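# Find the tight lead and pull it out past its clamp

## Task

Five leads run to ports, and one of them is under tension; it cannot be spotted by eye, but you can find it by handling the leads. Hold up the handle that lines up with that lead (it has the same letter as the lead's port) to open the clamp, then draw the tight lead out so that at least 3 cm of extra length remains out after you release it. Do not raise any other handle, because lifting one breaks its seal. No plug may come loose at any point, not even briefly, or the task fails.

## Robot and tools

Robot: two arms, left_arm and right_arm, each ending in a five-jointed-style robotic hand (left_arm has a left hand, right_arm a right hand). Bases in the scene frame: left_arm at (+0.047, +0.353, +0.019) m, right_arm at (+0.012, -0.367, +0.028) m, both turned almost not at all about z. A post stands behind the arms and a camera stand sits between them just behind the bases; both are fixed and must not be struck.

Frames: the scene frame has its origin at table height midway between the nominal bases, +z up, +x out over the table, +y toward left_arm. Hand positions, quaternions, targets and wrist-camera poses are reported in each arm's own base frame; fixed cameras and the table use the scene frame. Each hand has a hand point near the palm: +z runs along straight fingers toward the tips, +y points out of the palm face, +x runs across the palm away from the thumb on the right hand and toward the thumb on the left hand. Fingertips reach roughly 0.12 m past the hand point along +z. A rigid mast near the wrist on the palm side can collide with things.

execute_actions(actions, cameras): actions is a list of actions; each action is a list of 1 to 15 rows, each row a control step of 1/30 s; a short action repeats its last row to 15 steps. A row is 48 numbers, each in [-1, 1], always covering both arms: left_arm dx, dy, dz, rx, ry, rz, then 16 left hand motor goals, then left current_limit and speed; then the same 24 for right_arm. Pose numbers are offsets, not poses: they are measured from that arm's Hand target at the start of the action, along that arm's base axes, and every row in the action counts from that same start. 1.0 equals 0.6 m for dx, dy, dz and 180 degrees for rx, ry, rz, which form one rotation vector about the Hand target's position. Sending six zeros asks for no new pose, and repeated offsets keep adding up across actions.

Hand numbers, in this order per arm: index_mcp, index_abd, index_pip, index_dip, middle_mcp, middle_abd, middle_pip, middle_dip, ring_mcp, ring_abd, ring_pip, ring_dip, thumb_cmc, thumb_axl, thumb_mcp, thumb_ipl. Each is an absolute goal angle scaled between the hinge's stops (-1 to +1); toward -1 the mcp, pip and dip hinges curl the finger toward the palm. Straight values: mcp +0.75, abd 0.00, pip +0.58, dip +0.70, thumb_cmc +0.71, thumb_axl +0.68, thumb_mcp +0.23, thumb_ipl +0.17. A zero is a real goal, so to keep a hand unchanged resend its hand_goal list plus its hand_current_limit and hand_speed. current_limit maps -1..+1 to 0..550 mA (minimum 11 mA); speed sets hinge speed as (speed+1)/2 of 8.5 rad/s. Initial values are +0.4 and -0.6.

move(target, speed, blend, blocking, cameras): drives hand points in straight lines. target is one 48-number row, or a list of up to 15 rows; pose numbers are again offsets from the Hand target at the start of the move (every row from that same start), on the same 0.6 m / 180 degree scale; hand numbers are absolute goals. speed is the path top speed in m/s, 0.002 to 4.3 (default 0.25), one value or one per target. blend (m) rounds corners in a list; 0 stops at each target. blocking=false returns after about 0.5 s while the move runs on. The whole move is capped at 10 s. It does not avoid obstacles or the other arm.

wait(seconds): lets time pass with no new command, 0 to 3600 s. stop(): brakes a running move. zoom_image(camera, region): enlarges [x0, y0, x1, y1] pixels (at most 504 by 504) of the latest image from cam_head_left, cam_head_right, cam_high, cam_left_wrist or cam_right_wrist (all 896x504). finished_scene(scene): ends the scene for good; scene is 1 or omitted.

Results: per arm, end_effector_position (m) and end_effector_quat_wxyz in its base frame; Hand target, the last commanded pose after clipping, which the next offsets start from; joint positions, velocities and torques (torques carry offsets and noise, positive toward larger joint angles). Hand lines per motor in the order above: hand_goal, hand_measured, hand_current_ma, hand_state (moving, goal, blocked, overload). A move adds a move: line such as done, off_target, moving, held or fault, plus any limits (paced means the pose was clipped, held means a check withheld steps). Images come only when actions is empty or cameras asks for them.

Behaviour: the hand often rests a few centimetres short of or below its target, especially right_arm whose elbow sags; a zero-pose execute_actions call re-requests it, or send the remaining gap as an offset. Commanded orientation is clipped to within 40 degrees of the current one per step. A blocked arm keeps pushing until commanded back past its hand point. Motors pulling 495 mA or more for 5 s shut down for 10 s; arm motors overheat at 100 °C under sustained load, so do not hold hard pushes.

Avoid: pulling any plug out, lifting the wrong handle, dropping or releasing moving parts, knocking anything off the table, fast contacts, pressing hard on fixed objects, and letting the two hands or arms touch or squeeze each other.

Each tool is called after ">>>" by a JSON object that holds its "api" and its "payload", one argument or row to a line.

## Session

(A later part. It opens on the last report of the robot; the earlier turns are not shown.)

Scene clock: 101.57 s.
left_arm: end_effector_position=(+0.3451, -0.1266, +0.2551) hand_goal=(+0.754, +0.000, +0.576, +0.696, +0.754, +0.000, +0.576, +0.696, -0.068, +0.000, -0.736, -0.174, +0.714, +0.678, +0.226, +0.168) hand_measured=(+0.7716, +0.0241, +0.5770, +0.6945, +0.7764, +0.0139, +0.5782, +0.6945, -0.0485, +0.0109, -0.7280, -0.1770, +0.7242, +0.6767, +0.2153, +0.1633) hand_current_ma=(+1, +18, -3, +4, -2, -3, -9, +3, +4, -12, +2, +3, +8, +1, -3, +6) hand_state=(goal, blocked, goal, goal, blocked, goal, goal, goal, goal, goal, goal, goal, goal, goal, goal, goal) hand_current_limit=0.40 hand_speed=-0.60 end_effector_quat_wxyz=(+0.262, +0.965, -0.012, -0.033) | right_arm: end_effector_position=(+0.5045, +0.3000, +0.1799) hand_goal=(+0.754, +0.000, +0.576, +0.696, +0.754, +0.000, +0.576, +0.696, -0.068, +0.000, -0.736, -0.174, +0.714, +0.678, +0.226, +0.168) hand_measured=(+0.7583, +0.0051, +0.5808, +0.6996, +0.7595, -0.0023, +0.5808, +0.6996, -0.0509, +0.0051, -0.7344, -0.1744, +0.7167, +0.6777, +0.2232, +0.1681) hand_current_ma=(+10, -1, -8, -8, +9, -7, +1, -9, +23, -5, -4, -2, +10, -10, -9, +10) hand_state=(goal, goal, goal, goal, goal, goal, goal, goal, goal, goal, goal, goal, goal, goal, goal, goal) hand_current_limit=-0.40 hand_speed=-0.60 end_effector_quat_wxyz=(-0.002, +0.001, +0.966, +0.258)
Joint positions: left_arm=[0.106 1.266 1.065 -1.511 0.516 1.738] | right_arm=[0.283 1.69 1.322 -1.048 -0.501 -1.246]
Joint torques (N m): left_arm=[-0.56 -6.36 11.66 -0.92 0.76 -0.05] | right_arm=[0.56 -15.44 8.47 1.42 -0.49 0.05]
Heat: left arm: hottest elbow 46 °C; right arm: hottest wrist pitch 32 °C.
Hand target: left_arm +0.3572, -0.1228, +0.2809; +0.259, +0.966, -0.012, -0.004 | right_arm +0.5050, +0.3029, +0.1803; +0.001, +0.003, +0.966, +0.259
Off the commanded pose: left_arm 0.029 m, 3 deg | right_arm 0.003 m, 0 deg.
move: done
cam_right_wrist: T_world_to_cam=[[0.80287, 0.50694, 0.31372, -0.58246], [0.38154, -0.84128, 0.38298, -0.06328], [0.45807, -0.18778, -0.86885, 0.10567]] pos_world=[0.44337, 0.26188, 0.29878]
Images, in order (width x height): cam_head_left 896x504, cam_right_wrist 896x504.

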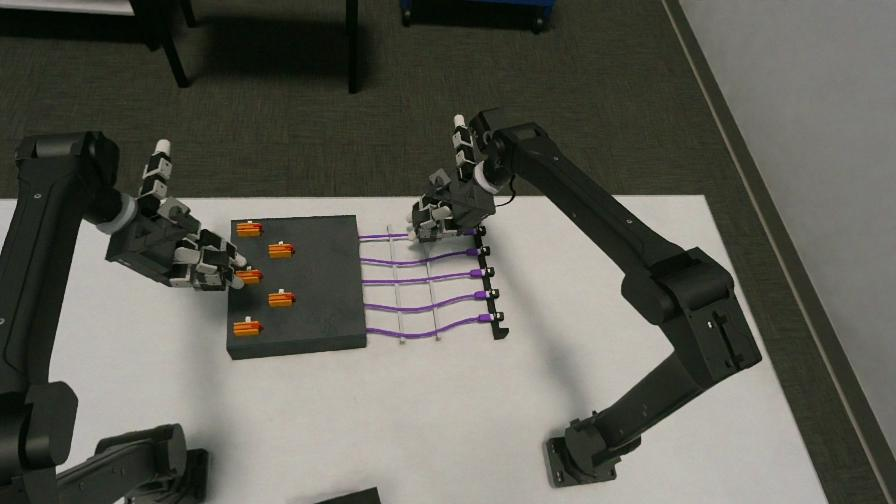

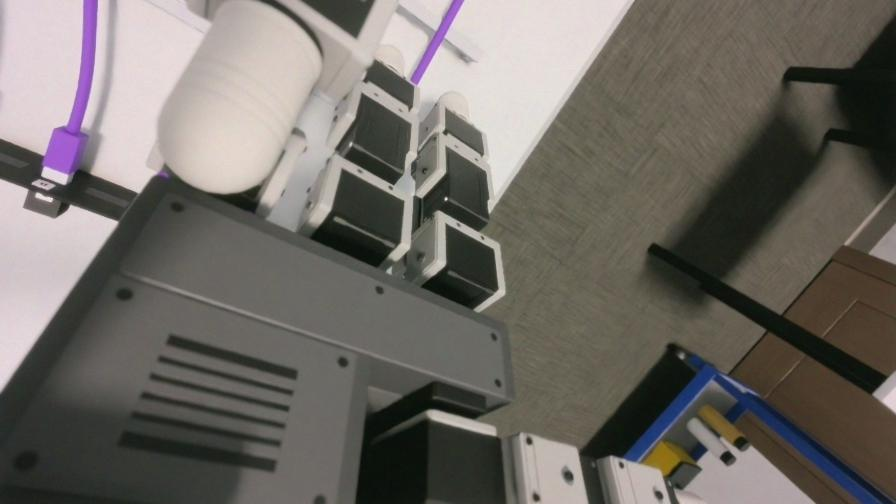

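>>> {"api": "move", "payload": {
  "target": [0, 0, 0, 0, 0, 0, 0.754, 0, 0.576, 0.696, 0.754, 0, 0.576, 0.696, -0.068, 0, -0.737, -0.174, 0.714, 0.678, 0.226, 0.168, 0.4, -0.6, -0.007, 0.008, -0.069, 0, 0, 0, 0.754, 0, 0.576, 0.696, 0.754, -0.1, 0.576, 0.696, -0.068, 0, -0.737, -0.174, 0.714, 0.678, 0.226, 0.168, -0.4, -0.6],
  "cameras": ["cam_right_wrist", "cam_head_left"],
  "speed": 0.1
}}

>>> {"api": "zoom_image", "payload": {
  "camera": "cam_head_left",
  "region": [355, 210, 515, 350]
}}

>>> {"api": "zoom_image", "payload": {
  "camera": "cam_right_wrist",
  "region": [350, 0, 550, 150]
}}

Scene clock: 103.60 s.
left_arm: end_effector_position=(+0.3451, -0.1266, +0.2551) hand_goal=(+0.754, +0.000, +0.576, +0.696, +0.754, +0.000, +0.576, +0.696, -0.068, +0.000, -0.736, -0.174, +0.714, +0.678, +0.226, +0.168) hand_measured=(+0.7703, +0.0241, +0.5770, +0.6945, +0.7752, +0.0139, +0.5782, +0.6945, -0.0473, +0.0109, -0.7280, -0.1757, +0.7230, +0.6777, +0.2153, +0.1633) hand_current_ma=(+5, +7, -15, -13, +7, +12, -12, +7, +5, -4, -7, -2, +6, +11, -1, +6) hand_state=(goal, blocked, goal, goal, blocked, goal, goal, goal, goal, goal, goal, goal, goal, goal, goal, goal) hand_current_limit=0.40 hand_speed=-0.60 end_effector_quat_wxyz=(+0.262, +0.965, -0.012, -0.033) | right_arm: end_effector_position=(+0.5029, +0.3020, +0.1413) hand_goal=(+0.754, +0.000, +0.576, +0.696, +0.754, -0.100, +0.576, +0.696, -0.068, +0.000, -0.736, -0.174, +0.714, +0.678, +0.226, +0.168) hand_measured=(+0.7583, +0.0036, +0.5808, +0.6996, +0.7595, -0.0975, +0.5808, +0.6996, -0.0509, +0.0051, -0.7344, -0.1757, +0.7167, +0.6777, +0.2232, +0.1681) hand_current_ma=(+13, -2, -4, -6, +9, -2, +3, -5, +22, -3, -4, +2, +9, -9, -7, +10) hand_state=(goal, goal, goal, goal, goal, goal, goal, goal, goal, goal, goal, goal, goal, goal, goal, goal) hand_current_limit=-0.40 hand_speed=-0.60 end_effector_quat_wxyz=(+0.001, +0.002, +0.966, +0.259)
Joint positions: left_arm=[0.106 1.266 1.065 -1.511 0.516 1.738] | right_arm=[0.288 1.724 1.255 -0.935 -0.499 -1.235]
Joint torques (N m): left_arm=[-0.5 -6.59 11.33 -0.9 0.81 -0.05] | right_arm=[1.08 -15.56 7.72 1.4 -0.46 0.05]
Heat: left arm: hottest elbow 46 °C; right arm: hottest wrist pitch 32 °C.
Hand target: left_arm +0.3572, -0.1228, +0.2809; +0.259, +0.966, -0.012, -0.004 | right_arm +0.5007, +0.3078, +0.1388; +0.001, +0.003, +0.966, +0.259
Off the commanded pose: left_arm 0.029 m, 3 deg | right_arm 0.007 m, 0 deg.
move: done
cam_right_wrist: T_world_to_cam=[[0.80322, 0.50248, 0.31992, -0.5698], [0.37508, -0.84386, 0.38369, -0.04225], [0.46276, -0.1882, -0.86628, 0.07075]] pos_world=[0.44078, 0.26397, 0.25978]
Images, in order (width x height): cam_head_left 896x504, cam_right_wrist 896x504.

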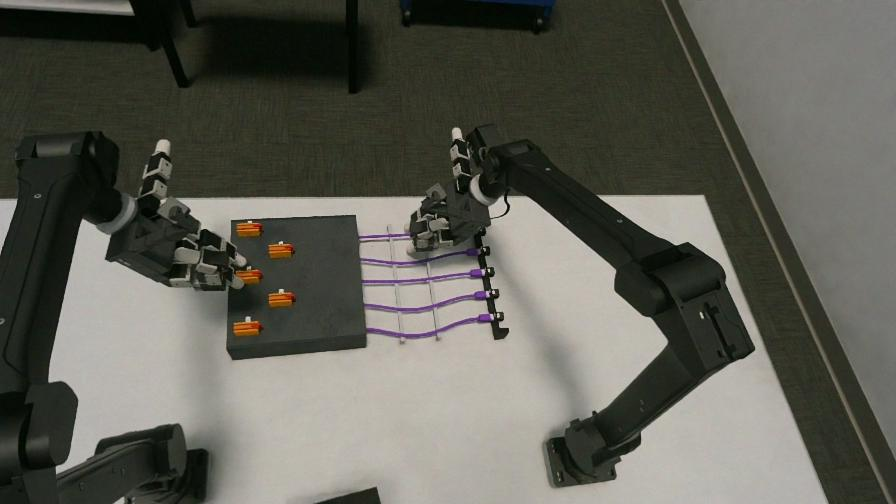

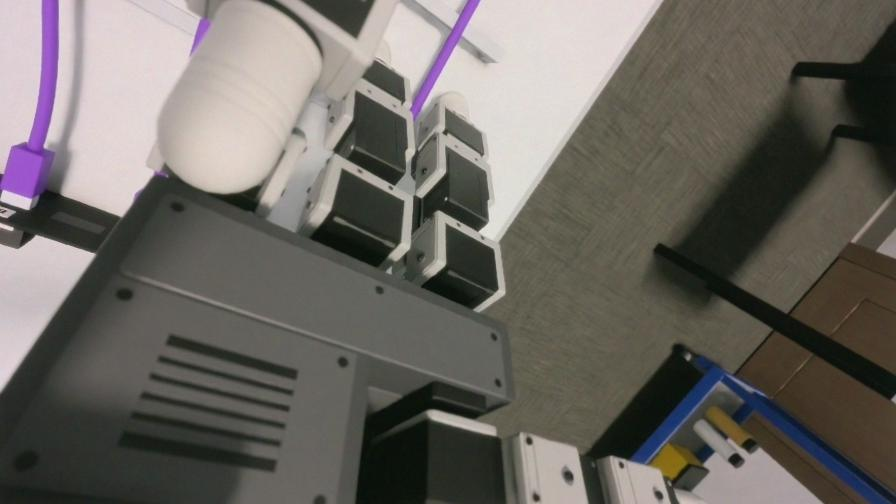

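Scaled by 3.150 from the camera's image (finer frame: 1280x720).

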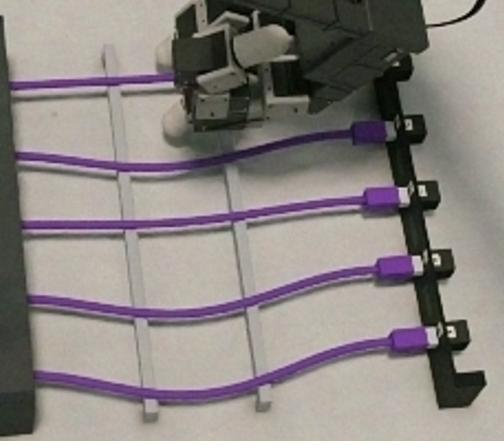

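Scaled by 2.520 from the camera's image (finer frame: 1280x720).

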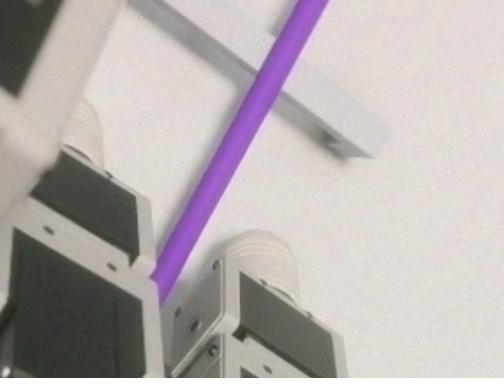

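Good. Probe E.

>>> {"api": "move", "payload": {
  "target": [0, 0, 0, 0, 0, 0, 0.754, 0, 0.576, 0.696, 0.754, 0, 0.576, 0.696, -0.068, 0, -0.737, -0.174, 0.714, 0.678, 0.226, 0.168, 0.4, -0.6, 0, 0, 0, 0, 0, 0, 0.754, -0.3, 0.576, 0.696, 0.754, -0.1, 0.576, 0.696, -0.068, 0, -0.737, -0.174, 0.714, 0.678, 0.226, 0.168, -0.8, -0.8],
  "cameras": ["cam_head_left"]
}}

>>> {"api": "zoom_image", "payload": {
  "camera": "cam_head_left",
  "region": [355, 210, 515, 350]
}}

>>> {"api": "move", "payload": {
  "target": [0, 0, 0, 0, 0, 0, 0.754, 0, 0.576, 0.696, 0.754, 0, 0.576, 0.696, -0.068, 0, -0.737, -0.174, 0.714, 0.678, 0.226, 0.168, 0.4, -0.6, 0, 0, 0, 0, 0, 0, 0.754, -0.45, 0.576, 0.696, 0.754, -0.1, 0.576, 0.696, -0.068, 0, -0.737, -0.174, 0.714, 0.678, 0.226, 0.168, -0.62, -0.8],
  "cameras": ["cam_head_left", "cam_right_wrist"]
}}

>>> {"api": "zoom_image", "payload": {
  "camera": "cam_head_left",
  "region": [355, 210, 515, 350]
}}

>>> {"api": "zoom_image", "payload": {
  "camera": "cam_right_wrist",
  "region": [350, 0, 550, 150]
}}

Scene clock: 104.90 s.
left_arm: end_effector_position=(+0.3451, -0.1266, +0.2551) hand_goal=(+0.754, +0.000, +0.576, +0.696, +0.754, +0.000, +0.576, +0.696, -0.068, +0.000, -0.736, -0.174, +0.714, +0.678, +0.226, +0.168) hand_measured=(+0.7716, +0.0241, +0.5757, +0.6945, +0.7752, +0.0139, +0.5782, +0.6945, -0.0485, +0.0109, -0.7280, -0.1770, +0.7230, +0.6767, +0.2163, +0.1633) hand_current_ma=(+9, +7, -10, -6, -1, +1, -14, +7, +5, -11, -2, -2, +15, +13, +15, -1) hand_state=(goal, blocked, goal, goal, blocked, goal, goal, goal, goal, goal, goal, goal, goal, goal, goal, goal) hand_current_limit=0.40 hand_speed=-0.60 end_effector_quat_wxyz=(+0.262, +0.965, -0.012, -0.033) | right_arm: end_effector_position=(+0.5040, +0.3022, +0.1417) hand_goal=(+0.754, -0.300, +0.576, +0.696, +0.754, -0.100, +0.576, +0.696, -0.068, +0.000, -0.736, -0.174, +0.714, +0.678, +0.226, +0.168) hand_measured=(+0.7583, -0.2396, +0.5808, +0.6983, +0.7595, -0.0975, +0.5808, +0.6996, -0.0497, +0.0051, -0.7357, -0.1757, +0.7167, +0.6767, +0.2242, +0.1672) hand_current_ma=(+9, +46, -6, -6, +12, -4, +9, -11, +24, -3, -4, -1, +8, -5, -11, +8) hand_state=(goal, blocked, goal, goal, goal, goal, goal, goal, goal, goal, goal, goal, goal, goal, goal, goal) hand_current_limit=-0.80 hand_speed=-0.80 end_effector_quat_wxyz=(+0.004, +0.002, +0.966, +0.260)
Joint positions: left_arm=[0.106 1.266 1.065 -1.511 0.516 1.738] | right_arm=[0.288 1.724 1.255 -0.93 -0.499 -1.234]
Joint torques (N m): left_arm=[0.38 -6.48 11.82 -0.8 0.82 -0.07] | right_arm=[1.03 -15.27 7.75 1.2 -0.49 0.07]
Heat: left arm: hottest elbow 46 °C; right arm: hottest wrist pitch 32 °C.
Hand target: left_arm +0.3572, -0.1228, +0.2809; +0.259, +0.966, -0.012, -0.004 | right_arm +0.5007, +0.3078, +0.1389; +0.001, +0.003, +0.966, +0.259
Off the commanded pose: left_arm 0.029 m, 3 deg | right_arm 0.007 m, 0 deg.
move: done

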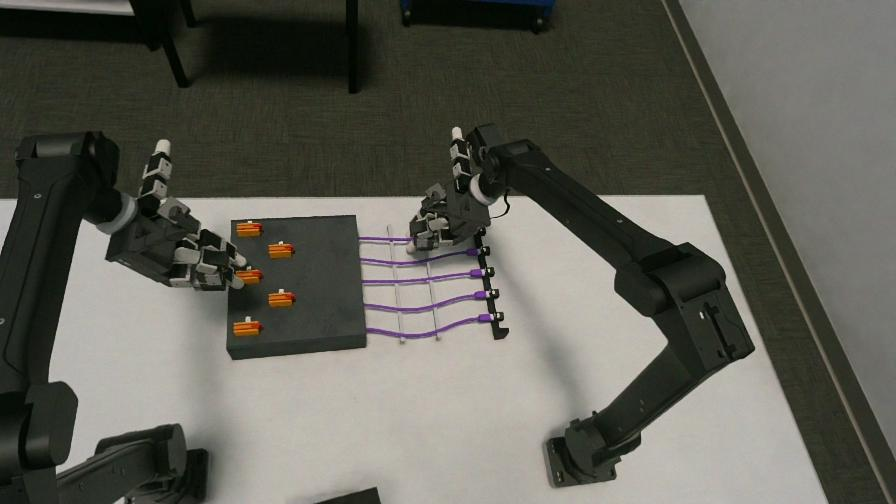

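Scaled by 3.150 from the camera's image (finer frame: 1280x720).

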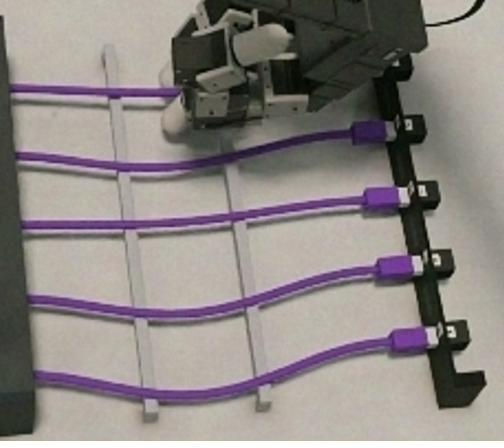

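Scene clock: 105.40 s.
left_arm: end_effector_position=(+0.3451, -0.1266, +0.2551) hand_goal=(+0.754, +0.000, +0.576, +0.696, +0.754, +0.000, +0.576, +0.696, -0.068, +0.000, -0.736, -0.174, +0.714, +0.678, +0.226, +0.168) hand_measured=(+0.7716, +0.0241, +0.5770, +0.6945, +0.7752, +0.0124, +0.5782, +0.6945, -0.0485, +0.0109, -0.7280, -0.1757, +0.7230, +0.6767, +0.2153, +0.1633) hand_current_ma=(+11, +18, -4, -9, -6, +6, -3, +10, +6, +1, -11, -12, +15, +11, +3, +5) hand_state=(goal, blocked, goal, goal, blocked, goal, goal, goal, goal, goal, goal, goal, goal, goal, goal, goal) hand_current_limit=0.40 hand_speed=-0.60 end_effector_quat_wxyz=(+0.262, +0.965, -0.012, -0.033) | right_arm: end_effector_position=(+0.5041, +0.3022, +0.1417) hand_goal=(+0.754, -0.450, +0.576, +0.696, +0.754, -0.100, +0.576, +0.696, -0.068, +0.000, -0.736, -0.174, +0.714, +0.678, +0.226, +0.168) hand_measured=(+0.7583, -0.2630, +0.5795, +0.6971, +0.7595, -0.1077, +0.5808, +0.6996, -0.0509, +0.0051, -0.7344, -0.1757, +0.7180, +0.6777, +0.2232, +0.1681) hand_current_ma=(+9, +105, -10, -2, +8, -4, +3, -8, +16, +0, -4, -4, +11, -7, -9, +9) hand_state=(goal, blocked, goal, goal, goal, goal, goal, goal, goal, goal, goal, goal, goal, goal, goal, goal) hand_current_limit=-0.62 hand_speed=-0.80 end_effector_quat_wxyz=(+0.004, +0.002, +0.966, +0.260)
Joint positions: left_arm=[0.106 1.266 1.065 -1.511 0.516 1.738] | right_arm=[0.288 1.724 1.255 -0.929 -0.498 -1.234]
Joint torques (N m): left_arm=[-1.08 -6.71 11.54 -0.84 0.79 -0.01] | right_arm=[1.08 -15.27 7.73 1.21 -0.5 0.05]
Heat: left arm: hottest elbow 46 °C; right arm: hottest wrist pitch 32 °C.
Hand target: left_arm +0.3572, -0.1228, +0.2809; +0.259, +0.966, -0.012, -0.004 | right_arm +0.5007, +0.3078, +0.1388; +0.001, +0.003, +0.966, +0.259
Off the commanded pose: left_arm 0.029 m, 3 deg | right_arm 0.007 m, 0 deg.
move: done
cam_right_wrist: T_world_to_cam=[[0.80204, 0.50125, 0.32478, -0.57067], [0.37201, -0.84465, 0.38494, -0.04111], [0.46727, -0.18791, -0.86391, 0.06785]] pos_world=[0.44128, 0.26407, 0.25979]

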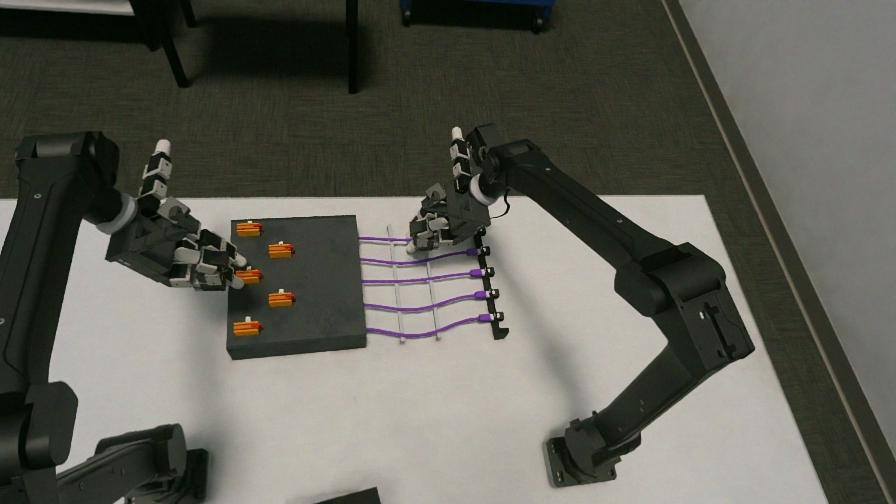

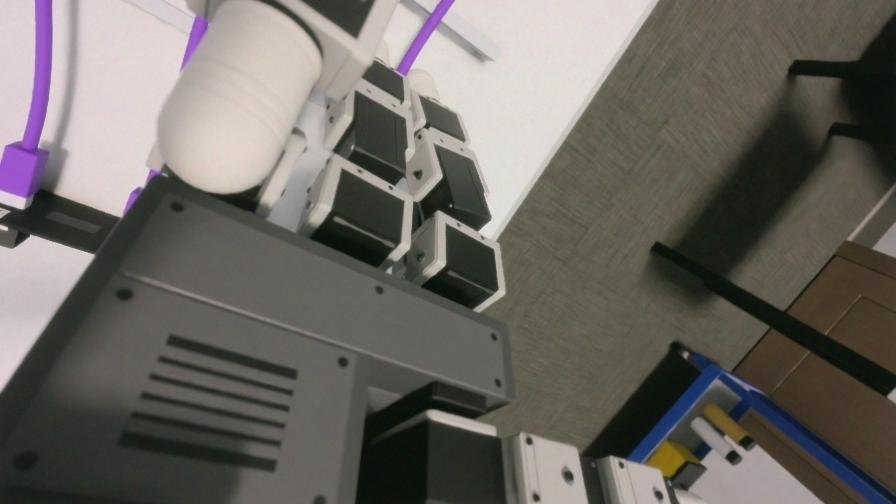

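Scaled by 3.150 from the camera's image (finer frame: 1280x720).

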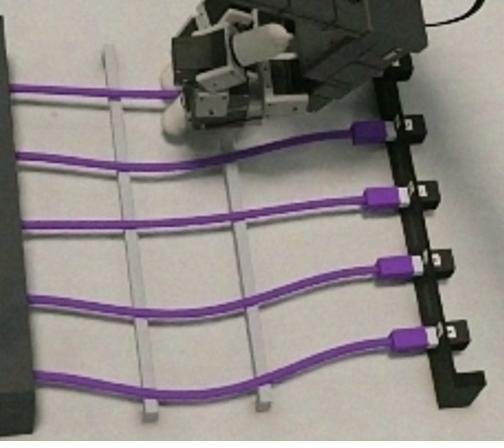

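Scaled by 2.520 from the camera's image (finer frame: 1280x720).

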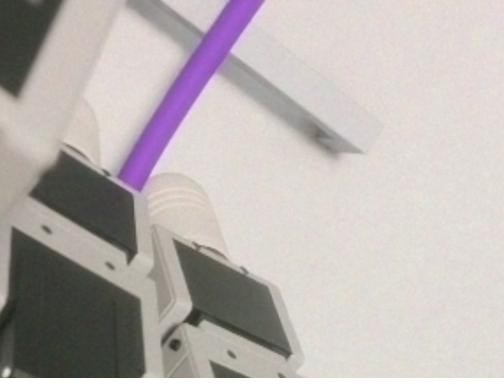

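>>> {"api": "move", "payload": {
  "target": [
    [0, 0, 0, 0, 0, 0, 0.754, 0, 0.576, 0.696, 0.754, 0, 0.576, 0.696, -0.068, 0, -0.737, -0.174, 0.714, 0.678, 0.226, 0.168, 0.4, -0.6, 0, 0, 0, 0, 0, 0, 0.754, 0, 0.576, 0.696, 0.754, 0, 0.576, 0.696, -0.068, 0, -0.737, -0.174, 0.714, 0.678, 0.226, 0.168, -0.4, -0.6],
    [0, 0, 0, 0, 0, 0, 0.754, 0, 0.576, 0.696, 0.754, 0, 0.576, 0.696, -0.068, 0, -0.737, -0.174, 0.714, 0.678, 0.226, 0.168, 0.4, -0.6, 0, 0, 0.13, 0, 0, 0, 0.754, 0, 0.576, 0.696, 0.754, 0, 0.576, 0.696, -0.068, 0, -0.737, -0.174, 0.714, 0.678, 0.226, 0.168, -0.4, -0.6],
    [0, 0, 0, 0, 0, 0, 0.754, 0, 0.576, 0.696, 0.754, 0, 0.576, 0.696, -0.068, 0, -0.737, -0.174, 0.714, 0.678, 0.226, 0.168, 0.4, -0.6, -0.178, 0, 0.13, 0, 0, 0, 0.754, 0, 0.576, 0.696, 0.754, 0, 0.576, 0.696, -0.068, 0, -0.737, -0.174, 0.714, 0.678, 0.226, 0.168, -0.4, -0.6],
    [0, 0, 0, 0, 0, 0, 0.754, 0, 0.576, 0.696, 0.754, 0, 0.576, 0.696, -0.068, 0, -0.737, -0.174, 0.714, 0.678, 0.226, 0.168, 0.4, -0.6, -0.178, 0, 0.05, 0, 0, 0, 0.754, 0, 0.576, 0.696, 0.754, 0, 0.576, 0.696, -0.068, 0, -0.737, -0.174, 0.714, 0.678, 0.226, 0.168, -0.4, -0.6]
  ],
  "cameras": ["cam_right_wrist", "cam_head_left"],
  "speed": 0.15
}}

>>> {"api": "zoom_image", "payload": {
  "camera": "cam_head_left",
  "region": [355, 210, 515, 350]
}}

>>> {"api": "zoom_image", "payload": {
  "camera": "cam_right_wrist",
  "region": [350, 0, 550, 150]
}}

Scene clock: 110.20 s.
left_arm: end_effector_position=(+0.3451, -0.1266, +0.2551) hand_goal=(+0.754, +0.000, +0.576, +0.696, +0.754, +0.000, +0.576, +0.696, -0.068, +0.000, -0.736, -0.174, +0.714, +0.678, +0.226, +0.168) hand_measured=(+0.7716, +0.0241, +0.5770, +0.6945, +0.7752, +0.0139, +0.5782, +0.6945, -0.0485, +0.0109, -0.7280, -0.1757, +0.7230, +0.6767, +0.2153, +0.1633) hand_current_ma=(-1, +1, -7, -5, -12, +11, -7, +8, +3, -11, -2, -4, +10, +26, +10, +5) hand_state=(goal, blocked, goal, goal, blocked, goal, goal, goal, goal, goal, goal, goal, goal, goal, goal, goal) hand_current_limit=0.40 hand_speed=-0.60 end_effector_quat_wxyz=(+0.262, +0.965, -0.012, -0.033) | right_arm: end_effector_position=(+0.3948, +0.3044, +0.1699) hand_goal=(+0.754, +0.000, +0.576, +0.696, +0.754, +0.000, +0.576, +0.696, -0.068, +0.000, -0.736, -0.174, +0.714, +0.678, +0.226, +0.168) hand_measured=(+0.7571, +0.0007, +0.5795, +0.6996, +0.7583, -0.0052, +0.5795, +0.6996, -0.0497, +0.0051, -0.7344, -0.1757, +0.7180, +0.6767, +0.2242, +0.1672) hand_current_ma=(+11, -3, -6, -8, +6, -3, +2, -11, +22, -5, -5, +0, +11, -6, -12, +8) hand_state=(goal, goal, goal, goal, goal, goal, goal, goal, goal, goal, goal, goal, goal, goal, goal, goal) hand_current_limit=-0.40 hand_speed=-0.60 end_effector_quat_wxyz=(-0.001, +0.001, +0.966, +0.258)
Joint positions: left_arm=[0.106 1.266 1.065 -1.511 0.516 1.738] | right_arm=[0.371 1.438 0.993 -0.921 -0.484 -1.146]
Joint torques (N m): left_arm=[-0.79 -6.53 11.7 -1.1 0.79 0] | right_arm=[0.73 -11.4 8.03 1.44 -0.45 0.04]
Heat: left arm: hottest elbow 46 °C; right arm: hottest elbow 31 °C.
Hand target: left_arm +0.3572, -0.1228, +0.2809; +0.259, +0.966, -0.012, -0.004 | right_arm +0.3940, +0.3077, +0.1689; +0.001, +0.003, +0.966, +0.259
Off the commanded pose: left_arm 0.029 m, 3 deg | right_arm 0.004 m, 0 deg.
move: done
cam_right_wrist: T_world_to_cam=[[0.80288, 0.50535, 0.31622, -0.49337], [0.37885, -0.8421, 0.38385, -0.01268], [0.46027, -0.18839, -0.86756, 0.14719]] pos_world=[0.33318, 0.26637, 0.28858]
Images, in order (width x height): cam_head_left 896x504, cam_right_wrist 896x504.

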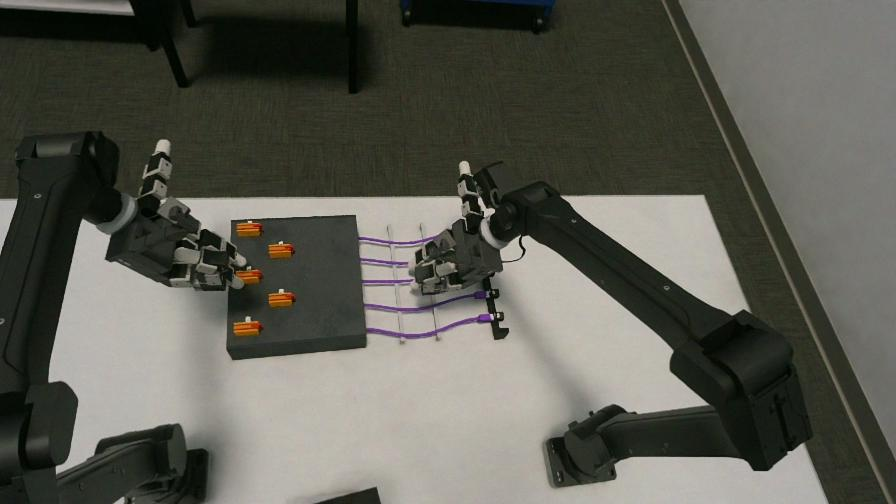

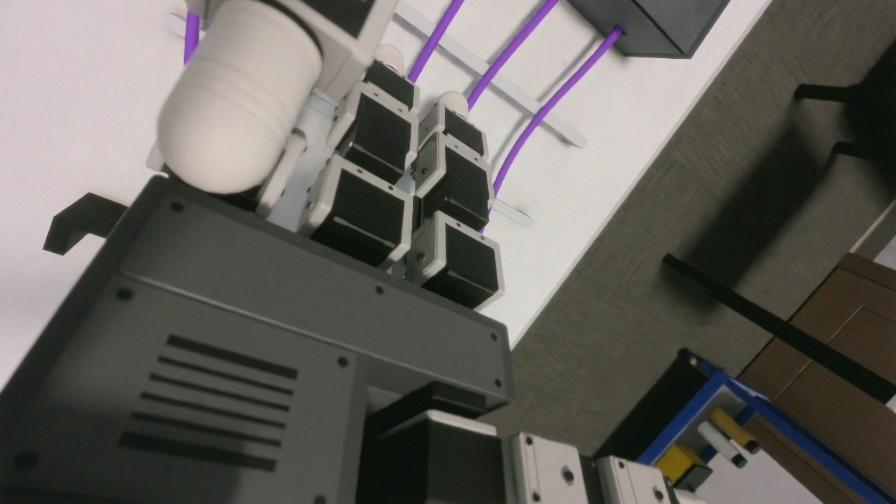

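Scaled by 3.150 from the camera's image (finer frame: 1280x720).

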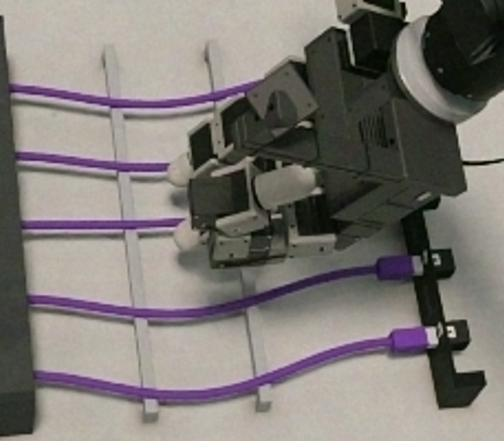

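Scaled by 2.520 from the camera's image (finer frame: 1280x720).

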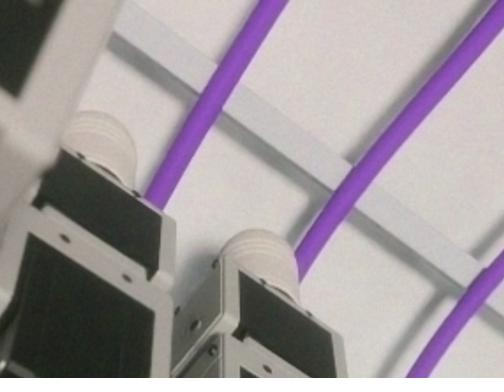

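>>> {"api": "move", "payload": {
  "target": [
    [0, 0, 0, 0, 0, 0, 0.754, 0, 0.576, 0.696, 0.754, 0, 0.576, 0.696, -0.068, 0, -0.737, -0.174, 0.714, 0.678, 0.226, 0.168, 0.4, -0.6, 0, 0, -0.05, 0, 0, 0, 0.754, 0, 0.576, 0.696, 0.754, 0, 0.576, 0.696, -0.068, 0, -0.737, -0.174, 0.714, 0.678, 0.226, 0.168, -0.4, -0.6],
    [0, 0, 0, 0, 0, 0, 0.754, 0, 0.576, 0.696, 0.754, 0, 0.576, 0.696, -0.068, 0, -0.737, -0.174, 0.714, 0.678, 0.226, 0.168, 0.4, -0.6, 0, 0, -0.05, 0, 0, 0, 0.754, -0.3, 0.576, 0.696, 0.754, -0.1, 0.576, 0.696, -0.068, 0, -0.737, -0.174, 0.714, 0.678, 0.226, 0.168, -0.8, -0.8]
  ],
  "cameras": ["cam_right_wrist", "cam_head_left"],
  "speed": 0.1
}}

>>> {"api": "zoom_image", "payload": {
  "camera": "cam_head_left",
  "region": [355, 210, 515, 350]
}}

>>> {"api": "zoom_image", "payload": {
  "camera": "cam_right_wrist",
  "region": [350, 0, 550, 150]
}}

>>> {"api": "move", "payload": {
  "target": [0, 0, 0, 0, 0, 0, 0.754, 0, 0.576, 0.696, 0.754, 0, 0.576, 0.696, -0.068, 0, -0.737, -0.174, 0.714, 0.678, 0.226, 0.168, 0.4, -0.6, 0, 0, 0, 0, 0, 0, 0.754, -0.45, 0.576, 0.696, 0.754, -0.1, 0.576, 0.696, -0.068, 0, -0.737, -0.174, 0.714, 0.678, 0.226, 0.168, -0.62, -0.8],
  "cameras": ["cam_head_left", "cam_right_wrist"]
}}

>>> {"api": "zoom_image", "payload": {
  "camera": "cam_head_left",
  "region": [355, 210, 515, 350]
}}

Scene clock: 112.73 s.
left_arm: end_effector_position=(+0.3451, -0.1266, +0.2551) hand_goal=(+0.754, +0.000, +0.576, +0.696, +0.754, +0.000, +0.576, +0.696, -0.068, +0.000, -0.736, -0.174, +0.714, +0.678, +0.226, +0.168) hand_measured=(+0.7716, +0.0241, +0.5757, +0.6945, +0.7752, +0.0139, +0.5782, +0.6945, -0.0485, +0.0109, -0.7267, -0.1757, +0.7242, +0.6777, +0.2153, +0.1633) hand_current_ma=(+15, +14, -12, -2, -1, +13, +5, +4, -11, -6, -1, -6, +9, +14, -1, +5) hand_state=(goal, blocked, goal, goal, blocked, goal, goal, goal, goal, goal, goal, goal, goal, goal, goal, goal) hand_current_limit=0.40 hand_speed=-0.60 end_effector_quat_wxyz=(+0.262, +0.965, -0.012, -0.033) | right_arm: end_effector_position=(+0.3964, +0.3049, +0.1414) hand_goal=(+0.754, -0.300, +0.576, +0.696, +0.754, -0.100, +0.576, +0.696, -0.068, +0.000, -0.736, -0.174, +0.714, +0.678, +0.226, +0.168) hand_measured=(+0.7547, -0.1678, +0.5705, +0.6907, +0.7583, -0.0975, +0.5795, +0.6996, -0.0509, +0.0051, -0.7357, -0.1744, +0.7180, +0.6777, +0.2242, +0.1672) hand_current_ma=(+6, +52, -10, -13, +10, -3, +6, -8, +23, -5, -3, -1, +14, -4, -7, +10) hand_state=(moving, moving, goal, goal, goal, goal, goal, goal, goal, goal, goal, goal, goal, goal, goal, goal) hand_current_limit=-0.80 hand_speed=-0.80 end_effector_quat_wxyz=(+0.004, +0.001, +0.966, +0.259)
Joint positions: left_arm=[0.106 1.266 1.065 -1.511 0.516 1.738] | right_arm=[0.371 1.477 0.948 -0.827 -0.482 -1.146]
Joint torques (N m): left_arm=[-0.79 -6.48 11.52 -1.01 0.78 -0.08] | right_arm=[0.73 -11.05 7.58 1.28 -0.5 0.05]
Heat: left arm: hottest elbow 46 °C; right arm: hottest elbow 31 °C.
Hand target: left_arm +0.3572, -0.1228, +0.2809; +0.259, +0.966, -0.012, -0.004 | right_arm +0.3939, +0.3077, +0.1388; +0.001, +0.003, +0.966, +0.259
Off the commanded pose: left_arm 0.029 m, 3 deg | right_arm 0.005 m, 0 deg.
move: done
cam_right_wrist: T_world_to_cam=[[0.80025, 0.50416, 0.32468, -0.48568], [0.37474, -0.84314, 0.38559, -0.00034], [0.46815, -0.18689, -0.86366, 0.11771]] pos_world=[0.33368, 0.26658, 0.25949]
Images, in order (width x height): cam_head_left 896x504, cam_right_wrist 896x504.

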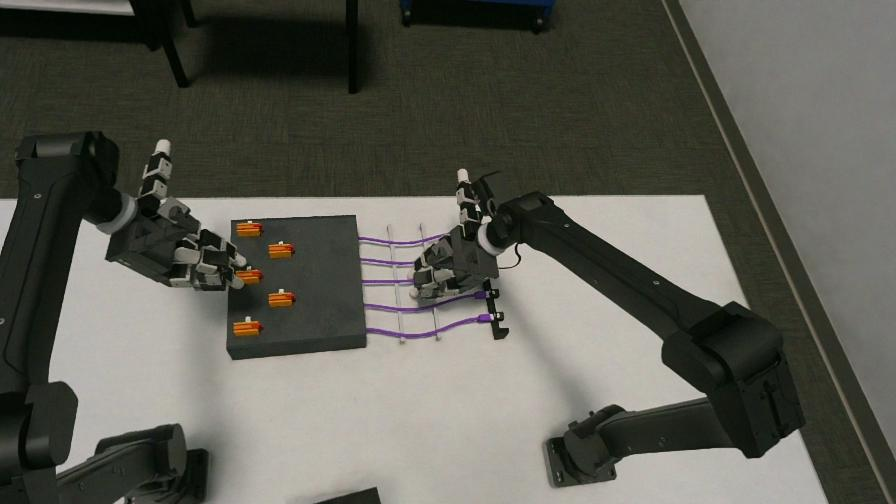

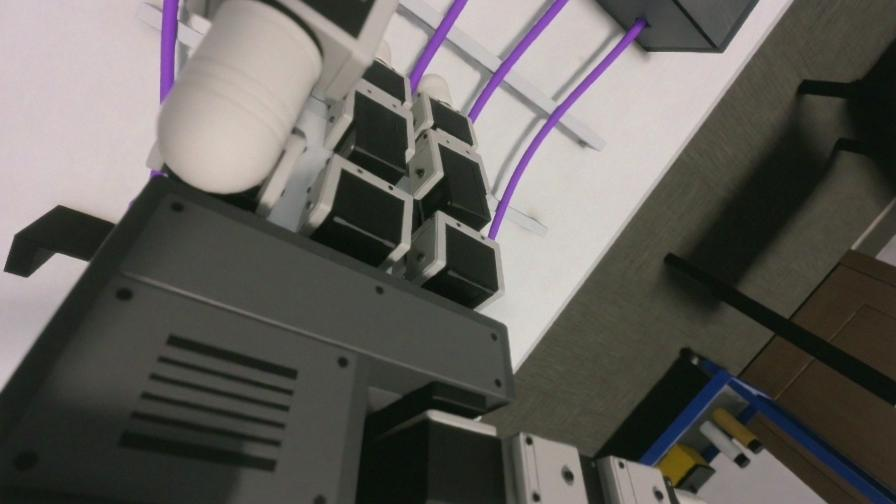

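Scaled by 3.150 from the camera's image (finer frame: 1280x720).

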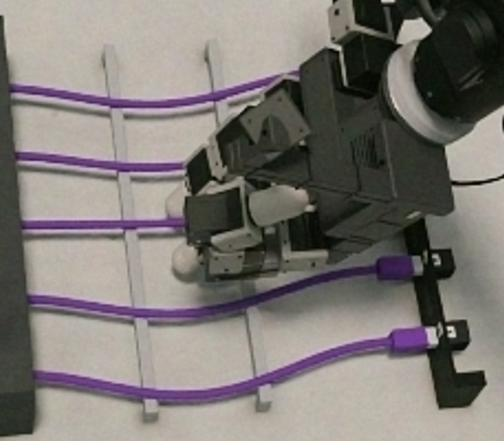

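Scaled by 2.520 from the camera's image (finer frame: 1280x720).

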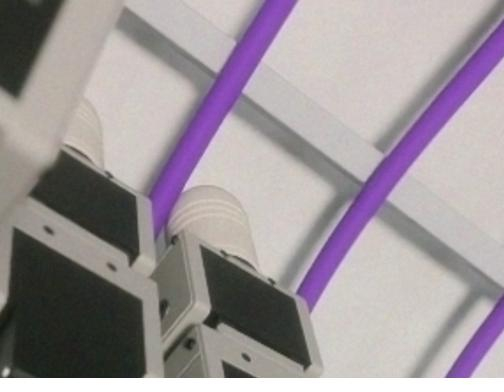

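Scene clock: 113.23 s.
left_arm: end_effector_position=(+0.3451, -0.1266, +0.2551) hand_goal=(+0.754, +0.000, +0.576, +0.696, +0.754, +0.000, +0.576, +0.696, -0.068, +0.000, -0.736, -0.174, +0.714, +0.678, +0.226, +0.168) hand_measured=(+0.7716, +0.0227, +0.5770, +0.6958, +0.7752, +0.0139, +0.5770, +0.6945, -0.0485, +0.0109, -0.7280, -0.1770, +0.7230, +0.6777, +0.2153, +0.1633) hand_current_ma=(+3, +9, -1, -5, -20, +17, -15, +11, -6, +3, -1, -4, +14, +9, +4, +15) hand_state=(goal, blocked, goal, goal, blocked, goal, goal, goal, goal, goal, goal, goal, goal, goal, goal, goal) hand_current_limit=0.40 hand_speed=-0.60 end_effector_quat_wxyz=(+0.262, +0.965, -0.012, -0.033) | right_arm: end_effector_position=(+0.3971, +0.3051, +0.1418) hand_goal=(+0.754, -0.450, +0.576, +0.696, +0.754, -0.100, +0.576, +0.696, -0.068, +0.000, -0.736, -0.174, +0.714, +0.678, +0.226, +0.168) hand_measured=(+0.7547, -0.1956, +0.5693, +0.6907, +0.7595, -0.0975, +0.5808, +0.6996, -0.0509, +0.0051, -0.7344, -0.1757, +0.7167, +0.6777, +0.2242, +0.1681) hand_current_ma=(+8, +103, -12, -12, +11, -3, +1, -8, +20, +2, -4, -1, +11, -4, -8, +14) hand_state=(goal, blocked, goal, goal, goal, goal, goal, goal, goal, goal, goal, goal, goal, goal, goal, goal) hand_current_limit=-0.62 hand_speed=-0.80 end_effector_quat_wxyz=(+0.006, +0.000, +0.966, +0.260)
Joint positions: left_arm=[0.106 1.266 1.065 -1.511 0.516 1.738] | right_arm=[0.371 1.477 0.948 -0.824 -0.482 -1.145]
Joint torques (N m): left_arm=[-0.67 -6.53 11.55 -0.96 0.77 -0.04] | right_arm=[0.79 -11.05 7.61 1.16 -0.51 0.05]
Heat: left arm: hottest elbow 46 °C; right arm: hottest elbow 31 °C.
Hand target: left_arm +0.3572, -0.1228, +0.2809; +0.259, +0.966, -0.012, -0.004 | right_arm +0.3939, +0.3077, +0.1388; +0.001, +0.003, +0.966, +0.259
Off the commanded pose: left_arm 0.029 m, 3 deg | right_arm 0.005 m, 1 deg.
move: done
cam_right_wrist: T_world_to_cam=[[0.79928, 0.50353, 0.32804, -0.4864], [0.37305, -0.84367, 0.38607, 0.0003], [0.47116, -0.1862, -0.86217, 0.11604]] pos_world=[0.33399, 0.26678, 0.25949]

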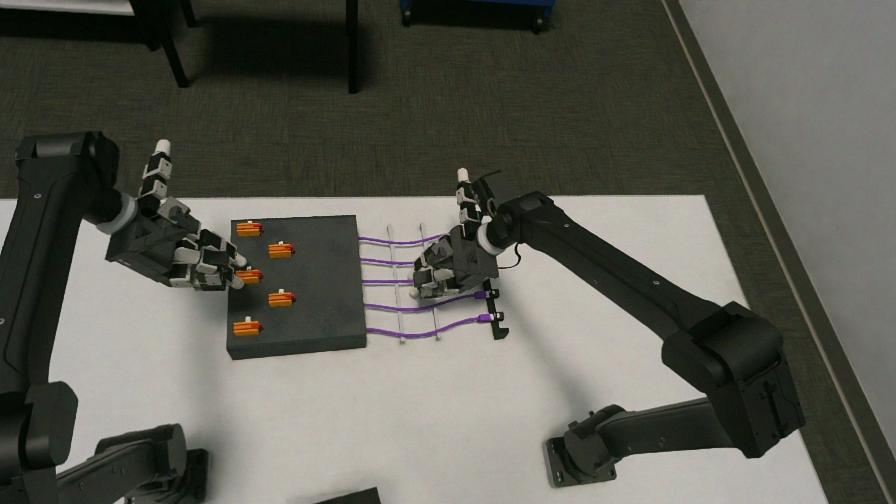

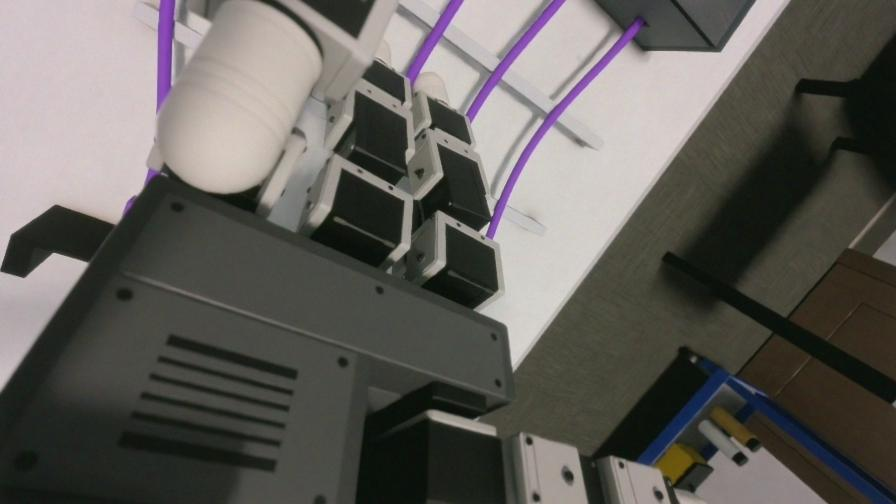

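Scaled by 3.150 from the camera's image (finer frame: 1280x720).

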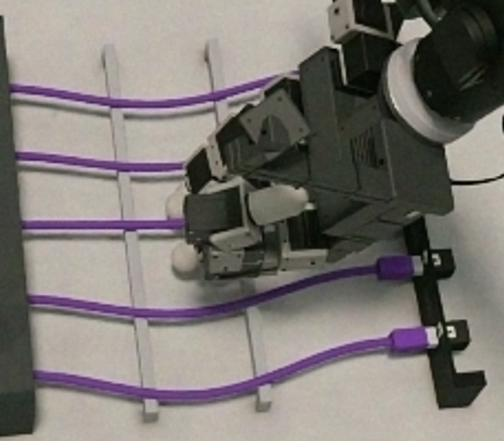

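>>> {"api": "move", "payload": {
  "target": [0.02, 0, -0.02, 0, 0, 0, 0.754, 0.15, 0.576, 0.696, 0.754, -0.15, 0.576, 0.696, -0.068, 0, -0.737, -0.174, 0.714, 0.678, 0.226, 0.168, 0.4, -0.6, 0, 0, 0, 0, 0, 0, 0.754, 0, 0.576, 0.696, 0.754, 0, 0.576, 0.696, -0.068, 0, -0.737, -0.174, 0.714, 0.678, 0.226, 0.168, -0.4, -0.8],
  "cameras": ["cam_left_wrist", "cam_head_left"],
  "speed": 0.1
}}

>>> {"api": "zoom_image", "payload": {
  "camera": "cam_left_wrist",
  "region": [300, 0, 540, 150]
}}

>>> {"api": "zoom_image", "payload": {
  "camera": "cam_head_left",
  "region": [180, 210, 320, 310]
}}

Scene clock: 115.53 s.
left_arm: end_effector_position=(+0.3495, -0.1261, +0.2507) hand_goal=(+0.754, +0.150, +0.576, +0.696, +0.754, -0.150, +0.576, +0.696, -0.068, +0.000, -0.736, -0.174, +0.714, +0.678, +0.226, +0.168) hand_measured=(+0.7716, +0.1355, +0.5770, +0.6945, +0.7752, -0.1253, +0.5782, +0.6958, -0.0485, +0.0109, -0.7280, -0.1770, +0.7230, +0.6777, +0.2163, +0.1633) hand_current_ma=(+16, +9, -7, -15, +1, +6, -8, +11, +7, -10, -6, -7, +5, +7, +6, +5) hand_state=(goal, goal, goal, goal, blocked, blocked, goal, goal, goal, goal, goal, goal, goal, goal, goal, goal) hand_current_limit=0.40 hand_speed=-0.60 end_effector_quat_wxyz=(+0.261, +0.965, -0.010, -0.032) | right_arm: end_effector_position=(+0.3971, +0.3051, +0.1418) hand_goal=(+0.754, +0.000, +0.576, +0.696, +0.754, +0.000, +0.576, +0.696, -0.068, +0.000, -0.736, -0.174, +0.714, +0.678, +0.226, +0.168) hand_measured=(+0.7583, -0.0008, +0.5821, +0.7009, +0.7595, -0.0052, +0.5795, +0.6996, -0.0509, +0.0051, -0.7344, -0.1757, +0.7167, +0.6777, +0.2232, +0.1681) hand_current_ma=(+9, -1, -5, -8, +7, -3, +5, -11, +22, +0, -6, -8, +12, -3, -2, +11) hand_state=(goal, goal, goal, goal, goal, goal, goal, goal, goal, goal, goal, goal, goal, goal, goal, goal) hand_current_limit=-0.40 hand_speed=-0.80 end_effector_quat_wxyz=(+0.006, +0.000, +0.966, +0.260)
Joint positions: left_arm=[0.106 1.279 1.065 -1.497 0.516 1.735] | right_arm=[0.371 1.477 0.948 -0.824 -0.482 -1.145]
Joint torques (N m): left_arm=[-1.44 -4.6 11.64 0.02 0.78 -0.08] | right_arm=[0.79 -11.11 7.61 1.14 -0.51 0.05]
Heat: left arm: hottest elbow 46 °C; right arm: hottest elbow 31 °C.
Hand target: left_arm +0.3692, -0.1228, +0.2690; +0.259, +0.966, -0.012, -0.004 | right_arm +0.3939, +0.3077, +0.1388; +0.001, +0.003, +0.966, +0.259
Off the commanded pose: left_arm 0.027 m, 3 deg | right_arm 0.005 m, 1 deg.
move: off_target (left_arm)
cam_left_wrist: T_world_to_cam=[[-0.76014, 0.60139, -0.24601, 0.3663], [0.50991, 0.78679, 0.34779, -0.21434], [0.40271, 0.13893, -0.90472, 0.22817]] pos_world=[0.29585, -0.08335, 0.37109]
Images, in order (width x height): cam_head_left 896x504, cam_left_wrist 896x504.

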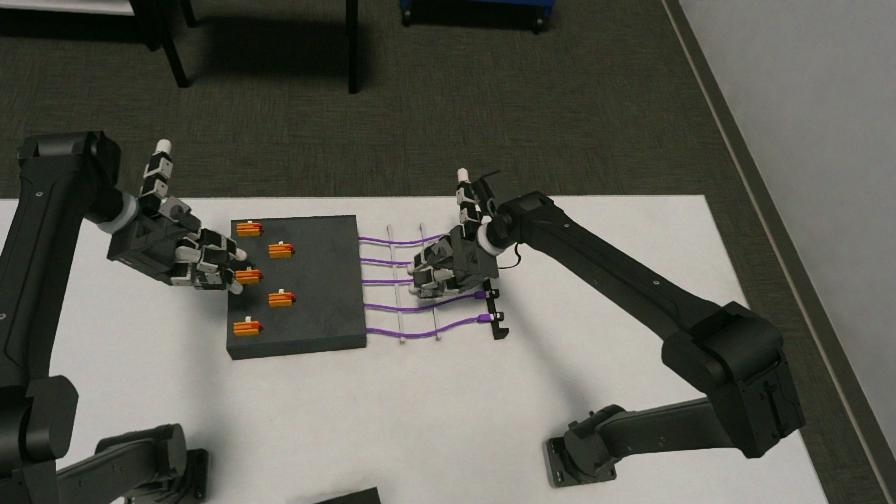

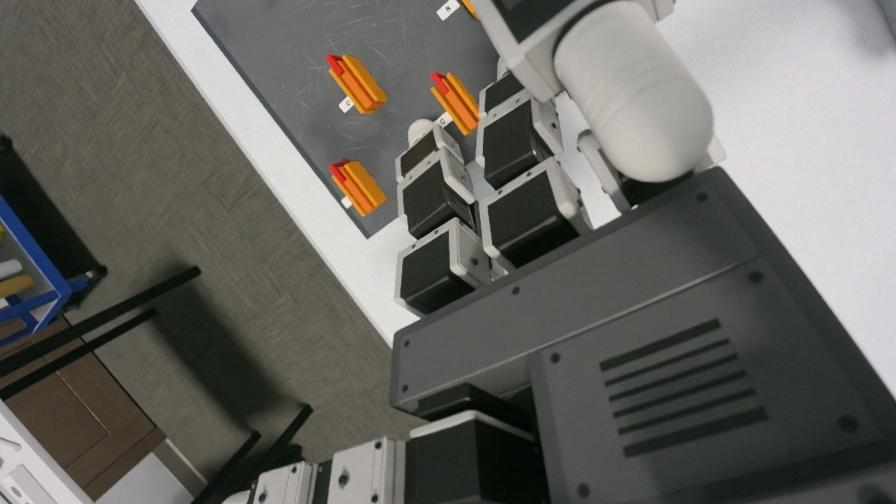

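Scaled by 2.100 from the camera's image (finer frame: 1280x720).

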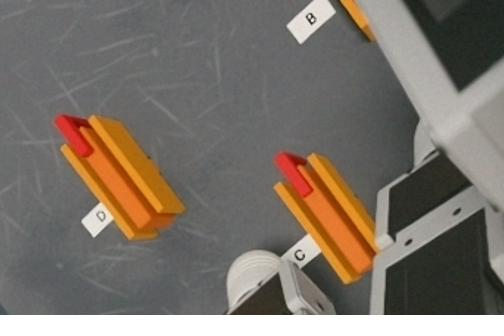

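Scaled by 3.600 from the camera's image (finer frame: 1280x720).

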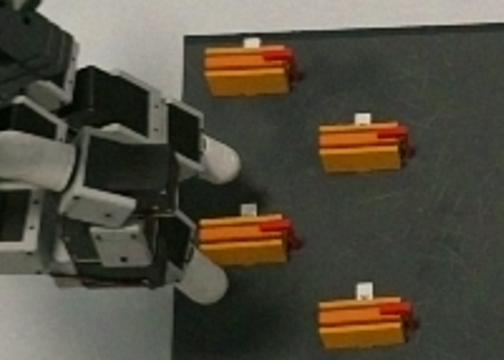

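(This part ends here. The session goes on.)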